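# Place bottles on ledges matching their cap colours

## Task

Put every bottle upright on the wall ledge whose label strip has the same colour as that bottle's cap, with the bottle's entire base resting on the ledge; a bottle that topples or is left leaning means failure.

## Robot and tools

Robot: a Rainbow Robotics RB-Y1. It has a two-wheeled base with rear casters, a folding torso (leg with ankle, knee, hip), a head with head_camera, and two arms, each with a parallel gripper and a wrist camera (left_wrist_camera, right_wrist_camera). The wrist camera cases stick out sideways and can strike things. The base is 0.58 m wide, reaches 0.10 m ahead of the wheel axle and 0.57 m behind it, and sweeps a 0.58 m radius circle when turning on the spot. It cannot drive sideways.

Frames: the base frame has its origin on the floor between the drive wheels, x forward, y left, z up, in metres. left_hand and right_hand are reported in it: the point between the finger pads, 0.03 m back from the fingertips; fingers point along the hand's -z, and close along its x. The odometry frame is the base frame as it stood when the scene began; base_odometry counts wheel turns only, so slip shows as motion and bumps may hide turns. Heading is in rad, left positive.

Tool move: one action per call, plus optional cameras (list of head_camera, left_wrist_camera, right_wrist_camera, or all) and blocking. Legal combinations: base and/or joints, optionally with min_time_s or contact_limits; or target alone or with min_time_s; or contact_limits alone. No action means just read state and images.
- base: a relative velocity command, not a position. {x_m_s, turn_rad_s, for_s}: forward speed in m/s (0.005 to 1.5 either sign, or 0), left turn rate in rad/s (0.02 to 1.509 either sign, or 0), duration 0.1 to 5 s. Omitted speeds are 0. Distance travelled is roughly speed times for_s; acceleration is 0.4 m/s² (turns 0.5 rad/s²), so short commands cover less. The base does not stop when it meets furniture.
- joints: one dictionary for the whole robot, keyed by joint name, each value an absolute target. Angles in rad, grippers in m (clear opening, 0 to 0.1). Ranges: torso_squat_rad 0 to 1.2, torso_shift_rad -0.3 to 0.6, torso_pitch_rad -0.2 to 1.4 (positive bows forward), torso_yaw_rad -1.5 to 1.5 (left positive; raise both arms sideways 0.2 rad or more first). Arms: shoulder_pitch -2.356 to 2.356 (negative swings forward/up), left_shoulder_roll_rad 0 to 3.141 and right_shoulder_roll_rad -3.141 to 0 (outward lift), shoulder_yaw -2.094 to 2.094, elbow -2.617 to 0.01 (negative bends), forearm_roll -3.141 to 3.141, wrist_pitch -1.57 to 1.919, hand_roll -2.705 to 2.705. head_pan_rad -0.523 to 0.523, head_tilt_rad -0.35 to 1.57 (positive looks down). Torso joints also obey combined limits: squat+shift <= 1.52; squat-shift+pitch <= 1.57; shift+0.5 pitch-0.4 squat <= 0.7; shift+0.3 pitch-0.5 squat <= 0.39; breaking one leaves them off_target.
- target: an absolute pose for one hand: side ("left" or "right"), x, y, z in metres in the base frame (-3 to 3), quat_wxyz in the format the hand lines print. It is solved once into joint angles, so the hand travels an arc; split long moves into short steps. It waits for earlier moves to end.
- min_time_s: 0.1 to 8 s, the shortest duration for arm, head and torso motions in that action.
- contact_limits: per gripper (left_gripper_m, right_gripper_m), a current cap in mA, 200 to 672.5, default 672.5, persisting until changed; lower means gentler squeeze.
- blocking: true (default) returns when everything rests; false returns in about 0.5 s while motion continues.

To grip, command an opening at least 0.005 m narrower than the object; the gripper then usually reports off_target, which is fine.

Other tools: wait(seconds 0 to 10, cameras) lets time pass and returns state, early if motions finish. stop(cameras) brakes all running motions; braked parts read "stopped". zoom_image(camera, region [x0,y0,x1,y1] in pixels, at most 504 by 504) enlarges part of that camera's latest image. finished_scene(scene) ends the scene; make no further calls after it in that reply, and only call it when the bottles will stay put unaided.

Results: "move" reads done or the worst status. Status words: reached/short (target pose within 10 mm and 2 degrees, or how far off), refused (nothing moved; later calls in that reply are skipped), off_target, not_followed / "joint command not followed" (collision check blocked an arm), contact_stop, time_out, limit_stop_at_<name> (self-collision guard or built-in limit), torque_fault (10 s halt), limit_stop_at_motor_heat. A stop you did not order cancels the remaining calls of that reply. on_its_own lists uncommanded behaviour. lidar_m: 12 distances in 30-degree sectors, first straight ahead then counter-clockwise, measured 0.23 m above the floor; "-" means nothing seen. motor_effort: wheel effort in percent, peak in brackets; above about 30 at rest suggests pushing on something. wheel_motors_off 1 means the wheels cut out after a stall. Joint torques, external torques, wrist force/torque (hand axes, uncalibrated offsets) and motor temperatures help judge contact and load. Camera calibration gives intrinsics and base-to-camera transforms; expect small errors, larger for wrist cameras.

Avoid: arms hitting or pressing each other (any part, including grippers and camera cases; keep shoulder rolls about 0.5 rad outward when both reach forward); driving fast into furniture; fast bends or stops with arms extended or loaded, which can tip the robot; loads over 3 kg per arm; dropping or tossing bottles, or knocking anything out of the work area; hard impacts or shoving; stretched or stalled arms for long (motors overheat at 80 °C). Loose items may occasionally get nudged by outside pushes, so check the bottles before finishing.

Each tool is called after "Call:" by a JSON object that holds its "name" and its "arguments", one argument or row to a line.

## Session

Call:
{"name": "move", "arguments": {
  "joints": {"head_tilt_rad": 0.15},
  "contact_limits": {"left_gripper_m": 350, "right_gripper_m": 350},
  "min_time_s": 0.3,
  "cameras": ["head_camera"]
}}

Scene clock: 0.60 s.
Joint torques (N m): left_arm=[-2.43 1.12 -0.52 -1.64 -0.2 -0.71 0.25] | right_arm=[-1.53 -1.39 0.52 0.61 -0.03 -0.26 -0.28]
External joint torques (N m): left_arm=[-0.16 0.69 -0.55 -0.24 -0.21 -0.1 0.26] | right_arm=[-0.04 0.13 0.58 0.63 -0.06 0.06 -0.29]
Motor temperatures (°C): left_arm=[33 38 32 38 34 42 39] | right_arm=[33 35 34 34 35 33 43]
Wrist force (N): left_arm=[-0.5 1.3 -5.0] | right_arm=[1.9 -1.1 -6.0]
Wrist torque (N m): left_arm=[-0.26 0.04 -0.04] | right_arm=[0.12 -0.01 -0.19]
Wrist force, peak (N): left_arm=[-0.7 1.2 -5.2] | right_arm=[2.9 -1.5 -6.1]
move: done
base_odometry: x=+0.000 y=+0.000 heading=+0.000
lidar_m: 3.84 3.65 2.00 1.80 2.18 2.22 2.00 2.02 2.46 2.45 2.15 2.97
base_status: not commanded
joint_positions: torso_squat_rad=+0.350 torso_shift_rad=+0.000 torso_pitch_rad=+0.000 torso_yaw_rad=+0.000 left_shoulder_pitch_rad=+0.030 left_shoulder_roll_rad=+0.006 left_shoulder_yaw_rad=+0.025 left_elbow_rad=-0.263 left_forearm_roll_rad=-0.030 left_wrist_pitch_rad=-0.019 left_hand_roll_rad=+0.030 left_gripper_m=+0.100 right_shoulder_pitch_rad=-0.002 right_shoulder_roll_rad=-0.038 right_shoulder_yaw_rad=+0.026 right_elbow_rad=-0.118 right_forearm_roll_rad=-0.036 right_wrist_pitch_rad=-0.015 right_hand_roll_rad=+0.033 right_gripper_m=+0.100 head_pan_rad=+0.000 head_tilt_rad=+0.150
joint_status: all done
wheel_motors_off: 0
motor_effort: left_wheel=+2(2) right_wheel=-1(2)
contact_limits: left_gripper_m 350 mA; right_gripper_m 350 mA
chest: x=-0.2280 y=-0.0002 z=+1.2475 quat_wxyz=(+1.000, +0.000, +0.000, +0.000) (m; base frame)
left_hand: x=-0.1174 y=+0.2290 z=+0.5716 quat_wxyz=(+0.992, +0.006, -0.127, +0.017) (m; base frame)
right_hand: x=-0.1661 y=-0.2472 z=+0.5655 quat_wxyz=(+0.998, -0.018, -0.067, +0.013) (m; base frame)
pictures: head_camera
camera_calibration:
head_camera: T_world_to_cam=[[-0.0322622, -0.999322, 0.0177565, -0.027951], [-0.113257, -0.0139961, -0.993467, 1.47327], [0.993042, -0.0340625, -0.112729, 0.310785], [0, 0, 0, 1]] pos_world=[-0.142666, 0.00327414, 1.49917]

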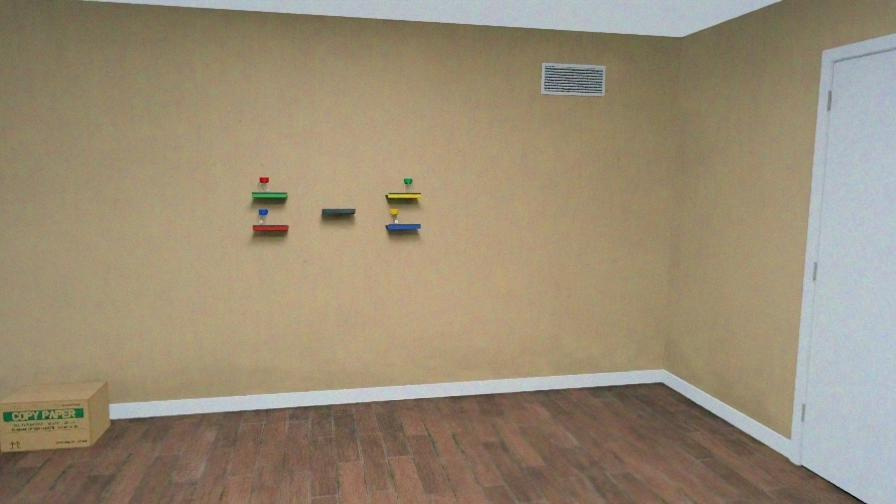

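Call:
{"name": "move", "arguments": {
  "base": {"turn_rad_s": 0.25, "for_s": 0.533}
}}

Call:
{"name": "move", "arguments": {
  "base": {"x_m_s": 0.8, "for_s": 3.8},
  "joints": {"left_shoulder_pitch_rad": -0.033, "left_shoulder_roll_rad": 0.763, "left_shoulder_yaw_rad": 0.636, "left_elbow_rad": -2.111, "left_forearm_roll_rad": 0.949, "left_wrist_pitch_rad": 0.838, "left_hand_roll_rad": -1.58, "right_shoulder_pitch_rad": -0.033, "right_shoulder_roll_rad": -0.763, "right_shoulder_yaw_rad": -0.636, "right_elbow_rad": -2.111, "right_forearm_roll_rad": -0.949, "right_wrist_pitch_rad": 0.838, "right_hand_roll_rad": 1.58, "left_gripper_m": 0.085, "right_gripper_m": 0.085, "head_tilt_rad": 0.22},
  "min_time_s": 2.5,
  "cameras": ["head_camera"]
}}

Scene clock: 4.03 s.
Joint torques (N m): left_arm=[-2.54 1.52 -0.25 -1.61 -0.19 -0.69 0.26] | right_arm=[-1.09 -1.46 0.53 0.3 -0.08 -0.24 -0.03]
External joint torques (N m): left_arm=[-0.27 1.08 -0.28 -0.21 -0.2 -0.08 0.28] | right_arm=[0.41 0.06 0.59 0.32 -0.1 0.08 -0.03]
Wrist force (N): left_arm=[-0.6 1.0 -5.2] | right_arm=[1.7 -1.3 -5.0]
Wrist torque (N m): left_arm=[-0.22 0.02 -0.03] | right_arm=[0.10 -0.03 -0.14]
Wrist force, peak (N): left_arm=[-0.6 1.2 -5.4] | right_arm=[3.0 -1.8 -5.8]
move: done
base_odometry: x=+0.000 y=+0.000 heading=+0.133
lidar_m: 3.84 2.73 2.01 1.79 2.23 2.10 1.99 2.06 2.57 2.46 2.15 3.32
base_status: done (sent for 0.53 of 0.53 s)
joint_positions: torso_squat_rad=+0.350 torso_shift_rad=+0.000 torso_pitch_rad=+0.000 torso_yaw_rad=+0.000 left_shoulder_pitch_rad=+0.030 left_shoulder_roll_rad=+0.006 left_shoulder_yaw_rad=+0.025 left_elbow_rad=-0.263 left_forearm_roll_rad=-0.030 left_wrist_pitch_rad=-0.019 left_hand_roll_rad=+0.030 left_gripper_m=+0.100 right_shoulder_pitch_rad=-0.002 right_shoulder_roll_rad=-0.038 right_shoulder_yaw_rad=+0.026 right_elbow_rad=-0.118 right_forearm_roll_rad=-0.036 right_wrist_pitch_rad=-0.015 right_hand_roll_rad=+0.033 right_gripper_m=+0.100 head_pan_rad=+0.000 head_tilt_rad=+0.150
joint_status: not commanded
wheel_motors_off: 0
motor_effort: left_wheel=-2(26) right_wheel=+1(19)
contact_limits: left_gripper_m 350 mA; right_gripper_m 350 mA
chest: x=-0.2280 y=-0.0002 z=+1.2475 quat_wxyz=(+1.000, +0.000, +0.000, +0.000) (m; base frame)
left_hand: x=-0.1174 y=+0.2290 z=+0.5717 quat_wxyz=(+0.992, +0.006, -0.127, +0.017) (m; base frame)
right_hand: x=-0.1661 y=-0.2472 z=+0.5655 quat_wxyz=(+0.998, -0.018, -0.067, +0.013) (m; base frame)
pictures: none

Scene clock: 10.00 s.
Joint torques (N m): left_arm=[-9.47 15.24 7.06 -6.17 -0.13 -2.11 0.24] | right_arm=[-9.59 -16.57 -6.46 -5.23 0.07 -1.61 -0.11]
External joint torques (N m): left_arm=[0.13 0.51 0.35 -0.53 -0.2 -0.09 0.23] | right_arm=[-0.32 -1.39 -0.01 0.4 -0.05 0.36 -0.11]
Wrist force (N): left_arm=[0.9 -5.1 1.3] | right_arm=[3.4 5.2 1.0]
Wrist torque (N m): left_arm=[0.19 0.11 0.04] | right_arm=[-0.30 0.08 -0.28]
Wrist force, peak (N): left_arm=[0.7 -5.5 1.2] | right_arm=[3.1 5.8 0.4]
move: done
base_odometry: x=+3.013 y=+0.403 heading=+0.133
lidar_m: 0.82 0.85 1.12 1.41 2.01 2.81 5.02 2.87 2.43 2.33 1.22 0.86
base_status: done (sent for 3.8 of 3.8 s)
joint_positions: torso_squat_rad=+0.350 torso_shift_rad=+0.000 torso_pitch_rad=+0.000 torso_yaw_rad=+0.000 left_shoulder_pitch_rad=-0.033 left_shoulder_roll_rad=+0.763 left_shoulder_yaw_rad=+0.636 left_elbow_rad=-2.111 left_forearm_roll_rad=+0.949 left_wrist_pitch_rad=+0.838 left_hand_roll_rad=-1.580 left_gripper_m=+0.085 right_shoulder_pitch_rad=-0.033 right_shoulder_roll_rad=-0.763 right_shoulder_yaw_rad=-0.636 right_elbow_rad=-2.111 right_forearm_roll_rad=-0.949 right_wrist_pitch_rad=+0.838 right_hand_roll_rad=+1.580 right_gripper_m=+0.085 head_pan_rad=+0.000 head_tilt_rad=+0.220
joint_status: all done
wheel_motors_off: 0
motor_effort: left_wheel=+1(35) right_wheel=-2(33)
contact_limits: left_gripper_m 350 mA; right_gripper_m 350 mA
chest: x=-0.2280 y=-0.0002 z=+1.2475 quat_wxyz=(+1.000, +0.000, +0.000, +0.000) (m; base frame)
left_hand: x=+0.2200 y=+0.4493 z=+1.3211 quat_wxyz=(+0.498, +0.501, -0.501, -0.500) (m; base frame)
right_hand: x=+0.2200 y=-0.4499 z=+1.3202 quat_wxyz=(+0.499, -0.500, -0.501, +0.500) (m; base frame)
pictures: head_camera
camera_calibration:
head_camera: T_world_to_cam=[[-0.0309409, -0.999322, 0.0199686, -0.0308795], [-0.18251, -0.0139937, -0.983104, 1.44399], [0.982717, -0.0340626, -0.181954, 0.408835], [0, 0, 0, 1]] pos_world=[-0.139182, 0.00327414, 1.4946]

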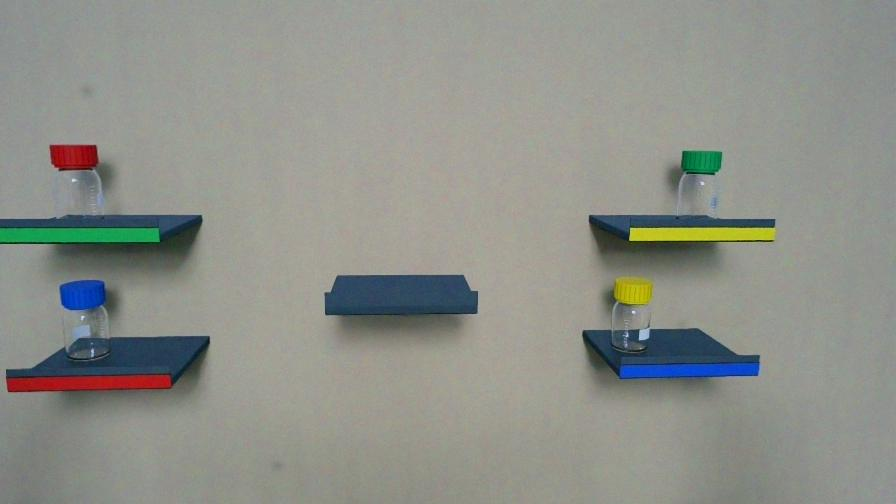

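Call:
{"name": "move", "arguments": {
  "base": {"x_m_s": 0.333, "turn_rad_s": 0.0427, "for_s": 1.0},
  "joints": {"head_tilt_rad": 0.3},
  "cameras": ["all"]
}}

Scene clock: 13.30 s.
Joint torques (N m): left_arm=[-9.87 15.83 6.58 -6.15 -0.16 -2.13 0.32] | right_arm=[-9 -16.44 -6.29 -5.36 0.2 -1.84 0.04]
External joint torques (N m): left_arm=[-0.26 1.1 -0.13 -0.51 -0.23 -0.1 0.31] | right_arm=[0.28 -1.25 0.16 0.26 0.08 0.13 0.05]
Wrist force (N): left_arm=[0.8 -4.9 1.0] | right_arm=[4.0 5.2 1.1]
Wrist torque (N m): left_arm=[0.17 0.10 0.04] | right_arm=[-0.32 0.16 -0.27]
Wrist force, peak (N): left_arm=[1.2 -5.5 0.5] | right_arm=[4.0 5.2 1.1]
move: done
base_odometry: x=+3.342 y=+0.458 heading=+0.176
lidar_m: 0.49 0.51 0.69 1.34 2.12 3.05 5.35 2.98 2.41 1.95 0.71 0.50
base_status: done (sent for 1 of 1 s)
joint_positions: torso_squat_rad=+0.350 torso_shift_rad=+0.000 torso_pitch_rad=+0.000 torso_yaw_rad=+0.000 left_shoulder_pitch_rad=-0.033 left_shoulder_roll_rad=+0.763 left_shoulder_yaw_rad=+0.636 left_elbow_rad=-2.111 left_forearm_roll_rad=+0.949 left_wrist_pitch_rad=+0.838 left_hand_roll_rad=-1.580 left_gripper_m=+0.085 right_shoulder_pitch_rad=-0.033 right_shoulder_roll_rad=-0.763 right_shoulder_yaw_rad=-0.636 right_elbow_rad=-2.111 right_forearm_roll_rad=-0.949 right_wrist_pitch_rad=+0.838 right_hand_roll_rad=+1.580 right_gripper_m=+0.085 head_pan_rad=+0.000 head_tilt_rad=+0.300
joint_status: all done
wheel_motors_off: 0
motor_effort: left_wheel=+0(30) right_wheel=-4(34)
contact_limits: left_gripper_m 350 mA; right_gripper_m 350 mA
chest: x=-0.2280 y=-0.0002 z=+1.2475 quat_wxyz=(+1.000, +0.000, +0.000, +0.000) (m; base frame)
left_hand: x=+0.2200 y=+0.4493 z=+1.3211 quat_wxyz=(+0.498, +0.501, -0.501, -0.500) (m; base frame)
right_hand: x=+0.2200 y=-0.4499 z=+1.3202 quat_wxyz=(+0.499, -0.500, -0.501, +0.500) (m; base frame)
pictures: head_camera, left_wrist_camera, right_wrist_camera
camera_calibration:
head_camera: T_world_to_cam=[[-0.0291501, -0.999325, 0.0223493, -0.0339637], [-0.260431, -0.0139937, -0.965391, 1.4023], [0.965052, -0.0339617, -0.259848, 0.517977], [0, 0, 0, 1]] pos_world=[-0.135661, 0.00327392, 1.48912]
left_wrist_camera: T_world_to_cam=[[-0.0379592, -0.999257, -0.00674283, 0.465209], [-0.464595, 0.023622, -0.885208, 1.2883], [0.884709, -0.0304691, -0.465147, 0.507791], [0, 0, 0, 1]] pos_world=[0.166948, 0.449903, 1.37975]
right_wrist_camera: T_world_to_cam=[[-0.0150095, -0.998563, 0.0514408, -0.518671], [-0.494448, -0.0373037, -0.868406, 1.26551], [0.869078, -0.0384692, -0.493178, 0.514829], [0, 0, 0, 1]] pos_world=[0.170518, -0.450913, 1.37956]

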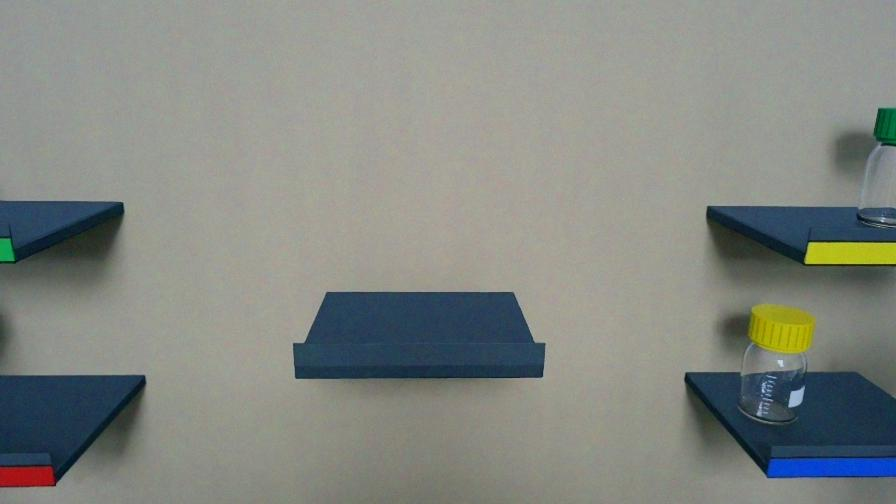

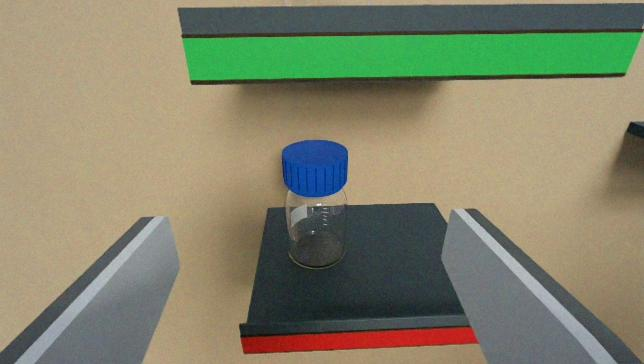

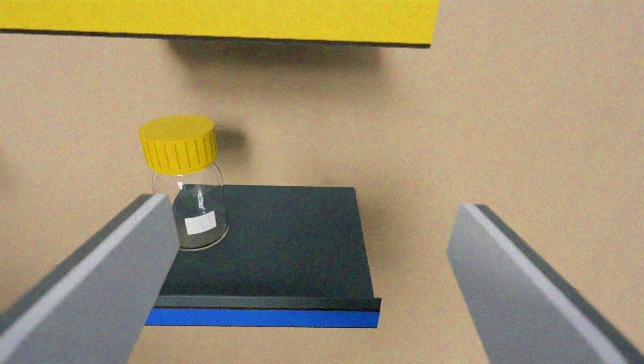

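Call:
{"name": "move", "arguments": {
  "target": {"side": "left", "x": 0.315, "y": 0.449, "z": 1.246, "quat_wxyz": [0.5, 0.5, -0.5, -0.5]},
  "min_time_s": 0.8,
  "cameras": ["left_wrist_camera"]
}}

Scene clock: 16.43 s.
Joint torques (N m): left_arm=[-14.82 15.78 6.05 -8.4 0.12 -2.04 0.22] | right_arm=[-9.93 -16.4 -6.18 -5.19 0 -1.76 -0.12]
External joint torques (N m): left_arm=[-0.45 1.18 -0.26 0.01 -0.21 -0.07 0.21] | right_arm=[-0.65 -1.21 0.28 0.43 -0.11 0.22 -0.11]
Wrist force (N): left_arm=[0.7 -5.4 1.0] | right_arm=[3.6 5.1 0.2]
Wrist torque (N m): left_arm=[0.23 0.10 0.04] | right_arm=[-0.32 0.11 -0.31]
Wrist force, peak (N): left_arm=[1.2 -6.0 0.7] | right_arm=[3.6 5.4 0.8]
move: done
base_odometry: x=+3.342 y=+0.458 heading=+0.176
lidar_m: 0.49 0.51 0.70 1.34 2.12 3.05 5.35 2.98 2.42 1.96 0.70 0.51
base_status: not commanded
joint_positions: torso_squat_rad=+0.350 torso_shift_rad=+0.000 torso_pitch_rad=+0.000 torso_yaw_rad=+0.000 left_shoulder_pitch_rad=-0.236 left_shoulder_roll_rad=+0.664 left_shoulder_yaw_rad=+0.387 left_elbow_rad=-1.712 left_forearm_roll_rad=+0.901 left_wrist_pitch_rad=+0.585 left_hand_roll_rad=-1.819 left_gripper_m=+0.085 right_shoulder_pitch_rad=-0.033 right_shoulder_roll_rad=-0.763 right_shoulder_yaw_rad=-0.636 right_elbow_rad=-2.111 right_forearm_roll_rad=-0.949 right_wrist_pitch_rad=+0.838 right_hand_roll_rad=+1.580 right_gripper_m=+0.085 head_pan_rad=+0.000 head_tilt_rad=+0.300
joint_status: all done
wheel_motors_off: 0
motor_effort: left_wheel=+0(1) right_wheel=-4(5)
contact_limits: left_gripper_m 350 mA; right_gripper_m 350 mA
chest: x=-0.2280 y=-0.0002 z=+1.2475 quat_wxyz=(+1.000, +0.000, +0.000, +0.000) (m; base frame)
left_hand: x=+0.3149 y=+0.4490 z=+1.2463 quat_wxyz=(+0.500, +0.500, -0.500, -0.500) (m; base frame)
left_hand_status: reached (checked arc, planned for 0.8 s): 0 mm and 0.0 deg off.
right_hand: x=+0.2199 y=-0.4499 z=+1.3203 quat_wxyz=(+0.499, -0.500, -0.501, +0.500) (m; base frame)
pictures: left_wrist_camera
camera_calibration:
left_wrist_camera: T_world_to_cam=[[-0.0353087, -0.999363, -0.00523097, 0.465292], [-0.466589, 0.0211134, -0.884222, 1.26681], [0.883769, -0.02878, -0.467037, 0.390907], [0, 0, 0, 1]] pos_world=[0.262036, 0.449499, 1.30514]

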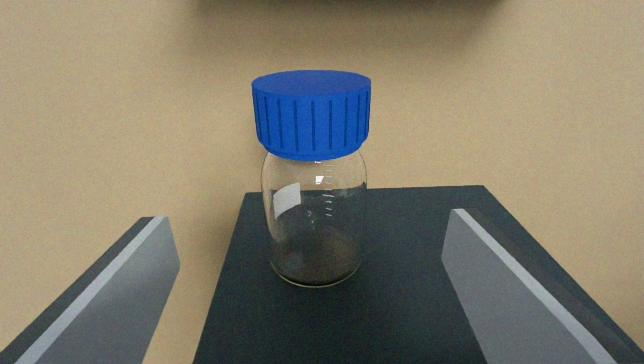

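Call:
{"name": "move", "arguments": {
  "target": {"side": "left", "x": 0.414, "y": 0.449, "z": 1.2295, "quat_wxyz": [0.5, 0.5, -0.5, -0.5]},
  "min_time_s": 0.7
}}

Call:
{"name": "move", "arguments": {
  "joints": {"left_gripper_m": 0.045},
  "cameras": ["left_wrist_camera"]
}}

Call:
{"name": "move", "arguments": {
  "target": {"side": "left", "x": 0.358, "y": 0.447, "z": 1.268, "quat_wxyz": [0.5, 0.5, -0.5, -0.5]},
  "min_time_s": 0.6
}}

Call:
{"name": "move", "arguments": {
  "target": {"side": "left", "x": 0.225, "y": 0.25, "z": 1.34, "quat_wxyz": [0.5, 0.5, -0.5, -0.5]},
  "min_time_s": 1.1
}}

Call:
{"name": "move", "arguments": {
  "target": {"side": "left", "x": 0.235, "y": 0.04, "z": 1.372, "quat_wxyz": [0.5, 0.5, -0.5, -0.5]},
  "min_time_s": 0.9,
  "cameras": ["left_wrist_camera", "right_wrist_camera"]
}}

Scene clock: 18.93 s.
Joint torques (N m): left_arm=[-20.07 15.96 4.45 -9.02 0.21 -1.65 0.56] | right_arm=[-9.02 -16.84 -5.83 -5.44 -0.02 -1.66 0.01]
External joint torques (N m): left_arm=[0.04 0.87 -0.71 0.52 -0.24 0.06 0.54] | right_arm=[0.25 -1.65 0.62 0.18 -0.14 0.31 0.02]
Wrist force (N): left_arm=[0.9 -5.2 0.5] | right_arm=[2.7 4.4 -0.3]
Wrist torque (N m): left_arm=[0.20 0.11 0.02] | right_arm=[-0.27 0.01 -0.28]
Wrist force, peak (N): left_arm=[0.3 -6.8 0.5] | right_arm=[3.8 5.3 0.0]
move: done
base_odometry: x=+3.342 y=+0.458 heading=+0.176
lidar_m: 0.49 0.51 0.69 1.34 2.12 3.06 5.35 2.97 2.41 1.95 0.71 0.50
base_status: not commanded
joint_positions: torso_squat_rad=+0.350 torso_shift_rad=+0.000 torso_pitch_rad=+0.000 torso_yaw_rad=+0.000 left_shoulder_pitch_rad=-0.593 left_shoulder_roll_rad=+0.669 left_shoulder_yaw_rad=+0.220 left_elbow_rad=-1.154 left_forearm_roll_rad=+1.090 left_wrist_pitch_rad=+0.401 left_hand_roll_rad=-2.136 left_gripper_m=+0.085 right_shoulder_pitch_rad=-0.033 right_shoulder_roll_rad=-0.763 right_shoulder_yaw_rad=-0.636 right_elbow_rad=-2.111 right_forearm_roll_rad=-0.949 right_wrist_pitch_rad=+0.838 right_hand_roll_rad=+1.580 right_gripper_m=+0.085 head_pan_rad=+0.000 head_tilt_rad=+0.300
joint_status: all done
wheel_motors_off: 0
motor_effort: left_wheel=+1(2) right_wheel=-3(4)
contact_limits: left_gripper_m 350 mA; right_gripper_m 350 mA
chest: x=-0.2280 y=-0.0002 z=+1.2475 quat_wxyz=(+1.000, +0.000, +0.000, +0.000) (m; base frame)
left_hand: x=+0.4136 y=+0.4494 z=+1.2302 quat_wxyz=(+0.503, +0.501, -0.497, -0.498) (m; base frame)
left_hand_status: reached (checked arc, planned for 0.9 s): 1 mm and 0.6 deg off.
right_hand: x=+0.2199 y=-0.4499 z=+1.3203 quat_wxyz=(+0.499, -0.500, -0.501, +0.500) (m; base frame)
pictures: none

Scene clock: 19.87 s.
Joint torques (N m): left_arm=[-20.21 16.22 4.53 -9.15 0.29 -1.71 0.44] | right_arm=[-9.28 -16.52 -6.03 -4.98 0.07 -1.74 -0.17]
External joint torques (N m): left_arm=[-0.09 1.13 -0.63 0.4 -0.16 0.01 0.43] | right_arm=[-0.01 -1.33 0.43 0.64 -0.04 0.23 -0.16]
Wrist force (N): left_arm=[1.2 -5.4 0.9] | right_arm=[3.0 4.9 0.7]
Wrist torque (N m): left_arm=[0.20 0.09 0.05] | right_arm=[-0.28 0.06 -0.29]
Wrist force, peak (N): left_arm=[1.1 -5.9 0.4] | right_arm=[3.2 5.5 1.0]
move: off_target
base_odometry: x=+3.342 y=+0.458 heading=+0.176
lidar_m: 0.49 0.51 0.70 1.35 2.12 3.06 5.34 2.98 2.41 1.95 0.71 0.51
base_status: not commanded
joint_positions: torso_squat_rad=+0.350 torso_shift_rad=+0.000 torso_pitch_rad=+0.000 torso_yaw_rad=+0.000 left_shoulder_pitch_rad=-0.593 left_shoulder_roll_rad=+0.669 left_shoulder_yaw_rad=+0.220 left_elbow_rad=-1.154 left_forearm_roll_rad=+1.090 left_wrist_pitch_rad=+0.401 left_hand_roll_rad=-2.136 left_gripper_m=+0.055 right_shoulder_pitch_rad=-0.033 right_shoulder_roll_rad=-0.763 right_shoulder_yaw_rad=-0.636 right_elbow_rad=-2.111 right_forearm_roll_rad=-0.949 right_wrist_pitch_rad=+0.838 right_hand_roll_rad=+1.580 right_gripper_m=+0.085 head_pan_rad=+0.000 head_tilt_rad=+0.300
joint_status: left_gripper_m off_target (ended at +0.055, target +0.045)
wheel_motors_off: 0
motor_effort: left_wheel=+1(2) right_wheel=-3(4)
contact_limits: left_gripper_m 350 mA; right_gripper_m 350 mA
chest: x=-0.2280 y=-0.0002 z=+1.2475 quat_wxyz=(+1.000, +0.000, +0.000, +0.000) (m; base frame)
left_hand: x=+0.4136 y=+0.4494 z=+1.2302 quat_wxyz=(+0.503, +0.501, -0.497, -0.498) (m; base frame)
right_hand: x=+0.2199 y=-0.4499 z=+1.3203 quat_wxyz=(+0.499, -0.500, -0.501, +0.500) (m; base frame)
pictures: left_wrist_camera
camera_calibration:
left_wrist_camera: T_world_to_cam=[[-0.0268489, -0.999631, -0.00403702, 0.464331], [-0.469677, 0.0161797, -0.88269, 1.30015], [0.88243, -0.0218031, -0.469939, 0.297135], [0, 0, 0, 1]] pos_world=[0.360916, 0.449602, 1.28914]

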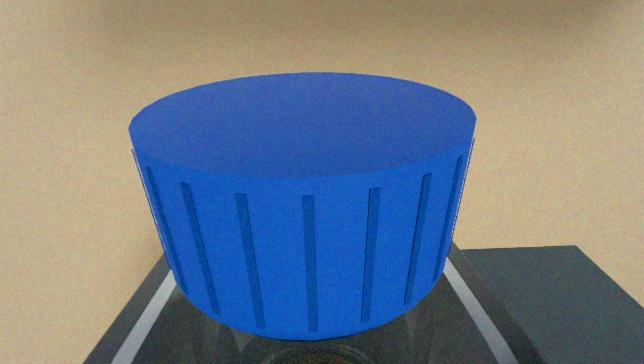

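Scene clock: 21.40 s.
Joint torques (N m): left_arm=[-18.81 16.82 7.07 -10.07 0.33 -2.61 -0.07] | right_arm=[-9.23 -16.61 -6.19 -5.26 0.04 -1.85 -0.04]
External joint torques (N m): left_arm=[-1.78 1.65 0.81 -1.56 0.01 -0.64 -0.08] | right_arm=[0.04 -1.42 0.27 0.37 -0.08 0.13 -0.04]
Wrist force (N): left_arm=[0.8 -6.8 1.0] | right_arm=[3.2 4.8 1.3]
Wrist torque (N m): left_arm=[0.21 0.09 -0.09] | right_arm=[-0.31 0.09 -0.29]
Wrist force, peak (N): left_arm=[2.2 -21.1 6.4] | right_arm=[2.8 5.8 1.2]
move: done
base_odometry: x=+3.342 y=+0.458 heading=+0.176
lidar_m: 0.49 0.50 0.70 1.34 2.12 3.06 5.35 2.98 2.41 1.95 0.71 0.51
base_status: not commanded
joint_positions: torso_squat_rad=+0.350 torso_shift_rad=+0.000 torso_pitch_rad=+0.000 torso_yaw_rad=+0.000 left_shoulder_pitch_rad=-0.411 left_shoulder_roll_rad=+0.711 left_shoulder_yaw_rad=+0.312 left_elbow_rad=-1.530 left_forearm_roll_rad=+0.894 left_wrist_pitch_rad=+0.565 left_hand_roll_rad=-1.823 left_gripper_m=+0.055 right_shoulder_pitch_rad=-0.033 right_shoulder_roll_rad=-0.763 right_shoulder_yaw_rad=-0.636 right_elbow_rad=-2.111 right_forearm_roll_rad=-0.949 right_wrist_pitch_rad=+0.838 right_hand_roll_rad=+1.580 right_gripper_m=+0.085 head_pan_rad=+0.000 head_tilt_rad=+0.300
joint_status: all done
wheel_motors_off: 0
motor_effort: left_wheel=+3(4) right_wheel=-3(4)
contact_limits: left_gripper_m 350 mA; right_gripper_m 350 mA
chest: x=-0.2280 y=-0.0002 z=+1.2475 quat_wxyz=(+1.000, +0.000, +0.000, +0.000) (m; base frame)
left_hand: x=+0.3580 y=+0.4478 z=+1.2679 quat_wxyz=(+0.498, +0.500, -0.502, -0.500) (m; base frame)
left_hand_status: reached (checked arc, planned for 0.7 s): 1 mm and 0.2 deg off.
right_hand: x=+0.2199 y=-0.4499 z=+1.3203 quat_wxyz=(+0.499, -0.500, -0.501, +0.500) (m; base frame)
pictures: none

Scene clock: 22.87 s.
Joint torques (N m): left_arm=[-14.08 6.96 3.1 -5.33 -0.77 -2.47 -0.04] | right_arm=[-8.44 -16.67 -5.58 -5.27 -0.01 -1.94 -0.08]
External joint torques (N m): left_arm=[-1.12 0.65 -0.85 -0.9 -0.09 -0.58 -0.05] | right_arm=[0.84 -1.48 0.88 0.35 -0.13 0.04 -0.07]
Wrist force (N): left_arm=[1.5 -6.2 1.2] | right_arm=[3.0 4.6 0.6]
Wrist torque (N m): left_arm=[0.13 0.17 -0.09] | right_arm=[-0.29 0.05 -0.30]
Wrist force, peak (N): left_arm=[0.7 -40.6 7.6] | right_arm=[3.0 6.2 0.0]
move: done
base_odometry: x=+3.342 y=+0.458 heading=+0.176
lidar_m: 0.49 0.51 0.70 1.34 2.11 3.06 5.35 2.98 2.42 1.96 0.70 0.51
base_status: not commanded
joint_positions: torso_squat_rad=+0.350 torso_shift_rad=+0.000 torso_pitch_rad=+0.000 torso_yaw_rad=+0.000 left_shoulder_pitch_rad=-0.393 left_shoulder_roll_rad=+0.458 left_shoulder_yaw_rad=+0.115 left_elbow_rad=-2.511 left_forearm_roll_rad=+0.153 left_wrist_pitch_rad=+1.337 left_hand_roll_rad=-1.200 left_gripper_m=+0.056 right_shoulder_pitch_rad=-0.033 right_shoulder_roll_rad=-0.763 right_shoulder_yaw_rad=-0.636 right_elbow_rad=-2.111 right_forearm_roll_rad=-0.949 right_wrist_pitch_rad=+0.838 right_hand_roll_rad=+1.580 right_gripper_m=+0.085 head_pan_rad=+0.000 head_tilt_rad=+0.300
joint_status: all done
wheel_motors_off: 0
motor_effort: left_wheel=+4(12) right_wheel=-2(4)
contact_limits: left_gripper_m 350 mA; right_gripper_m 350 mA
chest: x=-0.2280 y=-0.0002 z=+1.2475 quat_wxyz=(+1.000, +0.000, +0.000, +0.000) (m; base frame)
left_hand: x=+0.2248 y=+0.2502 z=+1.3401 quat_wxyz=(+0.499, +0.500, -0.501, -0.500) (m; base frame)
left_hand_status: reached (checked arc, planned for 1.1 s): 0 mm and 0.1 deg off.
right_hand: x=+0.2199 y=-0.4499 z=+1.3203 quat_wxyz=(+0.499, -0.500, -0.501, +0.500) (m; base frame)
pictures: none

Scene clock: 24.23 s.
Joint torques (N m): left_arm=[-16.49 1.29 5.55 -4.56 -1.16 -2.29 0.27] | right_arm=[-9.31 -16.02 -5.77 -5.32 0.05 -1.77 -0.07]
External joint torques (N m): left_arm=[-0.33 1.32 1.04 -0.01 -0.1 -0.56 0.25] | right_arm=[-0.03 -0.83 0.69 0.3 -0.06 0.2 -0.06]
Wrist force (N): left_arm=[1.2 -6.0 0.7] | right_arm=[2.9 4.8 0.4]
Wrist torque (N m): left_arm=[0.11 0.13 -0.11] | right_arm=[-0.24 0.05 -0.26]
Wrist force, peak (N): left_arm=[2.1 -6.7 0.3] | right_arm=[3.3 5.8 0.6]
move: done
base_odometry: x=+3.342 y=+0.458 heading=+0.176
lidar_m: 0.48 0.51 0.69 1.34 2.12 3.05 5.35 2.97 2.41 1.95 0.71 0.51
base_status: not commanded
joint_positions: torso_squat_rad=+0.350 torso_shift_rad=+0.000 torso_pitch_rad=+0.000 torso_yaw_rad=+0.000 left_shoulder_pitch_rad=-0.877 left_shoulder_roll_rad=+0.073 left_shoulder_yaw_rad=-0.475 left_elbow_rad=-2.201 left_forearm_roll_rad=-0.500 left_wrist_pitch_rad=+1.624 left_hand_roll_rad=-1.025 left_gripper_m=+0.056 right_shoulder_pitch_rad=-0.033 right_shoulder_roll_rad=-0.763 right_shoulder_yaw_rad=-0.636 right_elbow_rad=-2.111 right_forearm_roll_rad=-0.949 right_wrist_pitch_rad=+0.838 right_hand_roll_rad=+1.580 right_gripper_m=+0.085 head_pan_rad=+0.000 head_tilt_rad=+0.300
joint_status: all done
wheel_motors_off: 0
motor_effort: left_wheel=+4(5) right_wheel=-3(4)
contact_limits: left_gripper_m 350 mA; right_gripper_m 350 mA
chest: x=-0.2280 y=-0.0002 z=+1.2475 quat_wxyz=(+1.000, +0.000, +0.000, +0.000) (m; base frame)
left_hand: x=+0.2348 y=+0.0399 z=+1.3721 quat_wxyz=(+0.500, +0.500, -0.500, -0.500) (m; base frame)
left_hand_status: reached (checked arc, planned for 0.9 s): 0 mm and 0.1 deg off.
right_hand: x=+0.2199 y=-0.4499 z=+1.3203 quat_wxyz=(+0.499, -0.500, -0.501, +0.500) (m; base frame)
pictures: left_wrist_camera, right_wrist_camera
camera_calibration:
left_wrist_camera: T_world_to_cam=[[-0.0367878, -0.999309, -0.00525152, 0.0546729], [-0.466499, 0.0218202, -0.884252, 1.34917], [0.883756, -0.0300799, -0.46698, 0.508692], [0, 0, 0, 1]] pos_world=[0.181838, 0.0404973, 1.43084]
right_wrist_camera: T_world_to_cam=[[-0.0151032, -0.99856, 0.0514859, -0.518716], [-0.494333, -0.0373018, -0.868472, 1.26558], [0.869141, -0.0385679, -0.493057, 0.514608], [0, 0, 0, 1]] pos_world=[0.170518, -0.450913, 1.37956]

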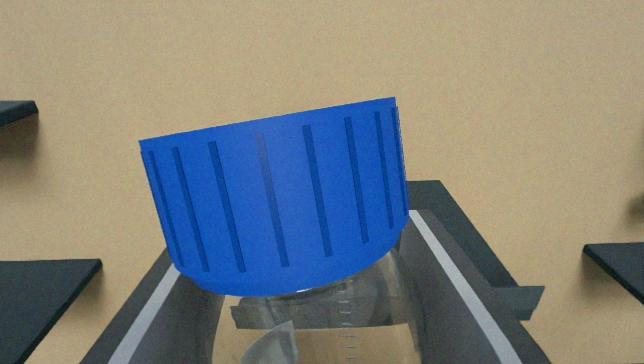

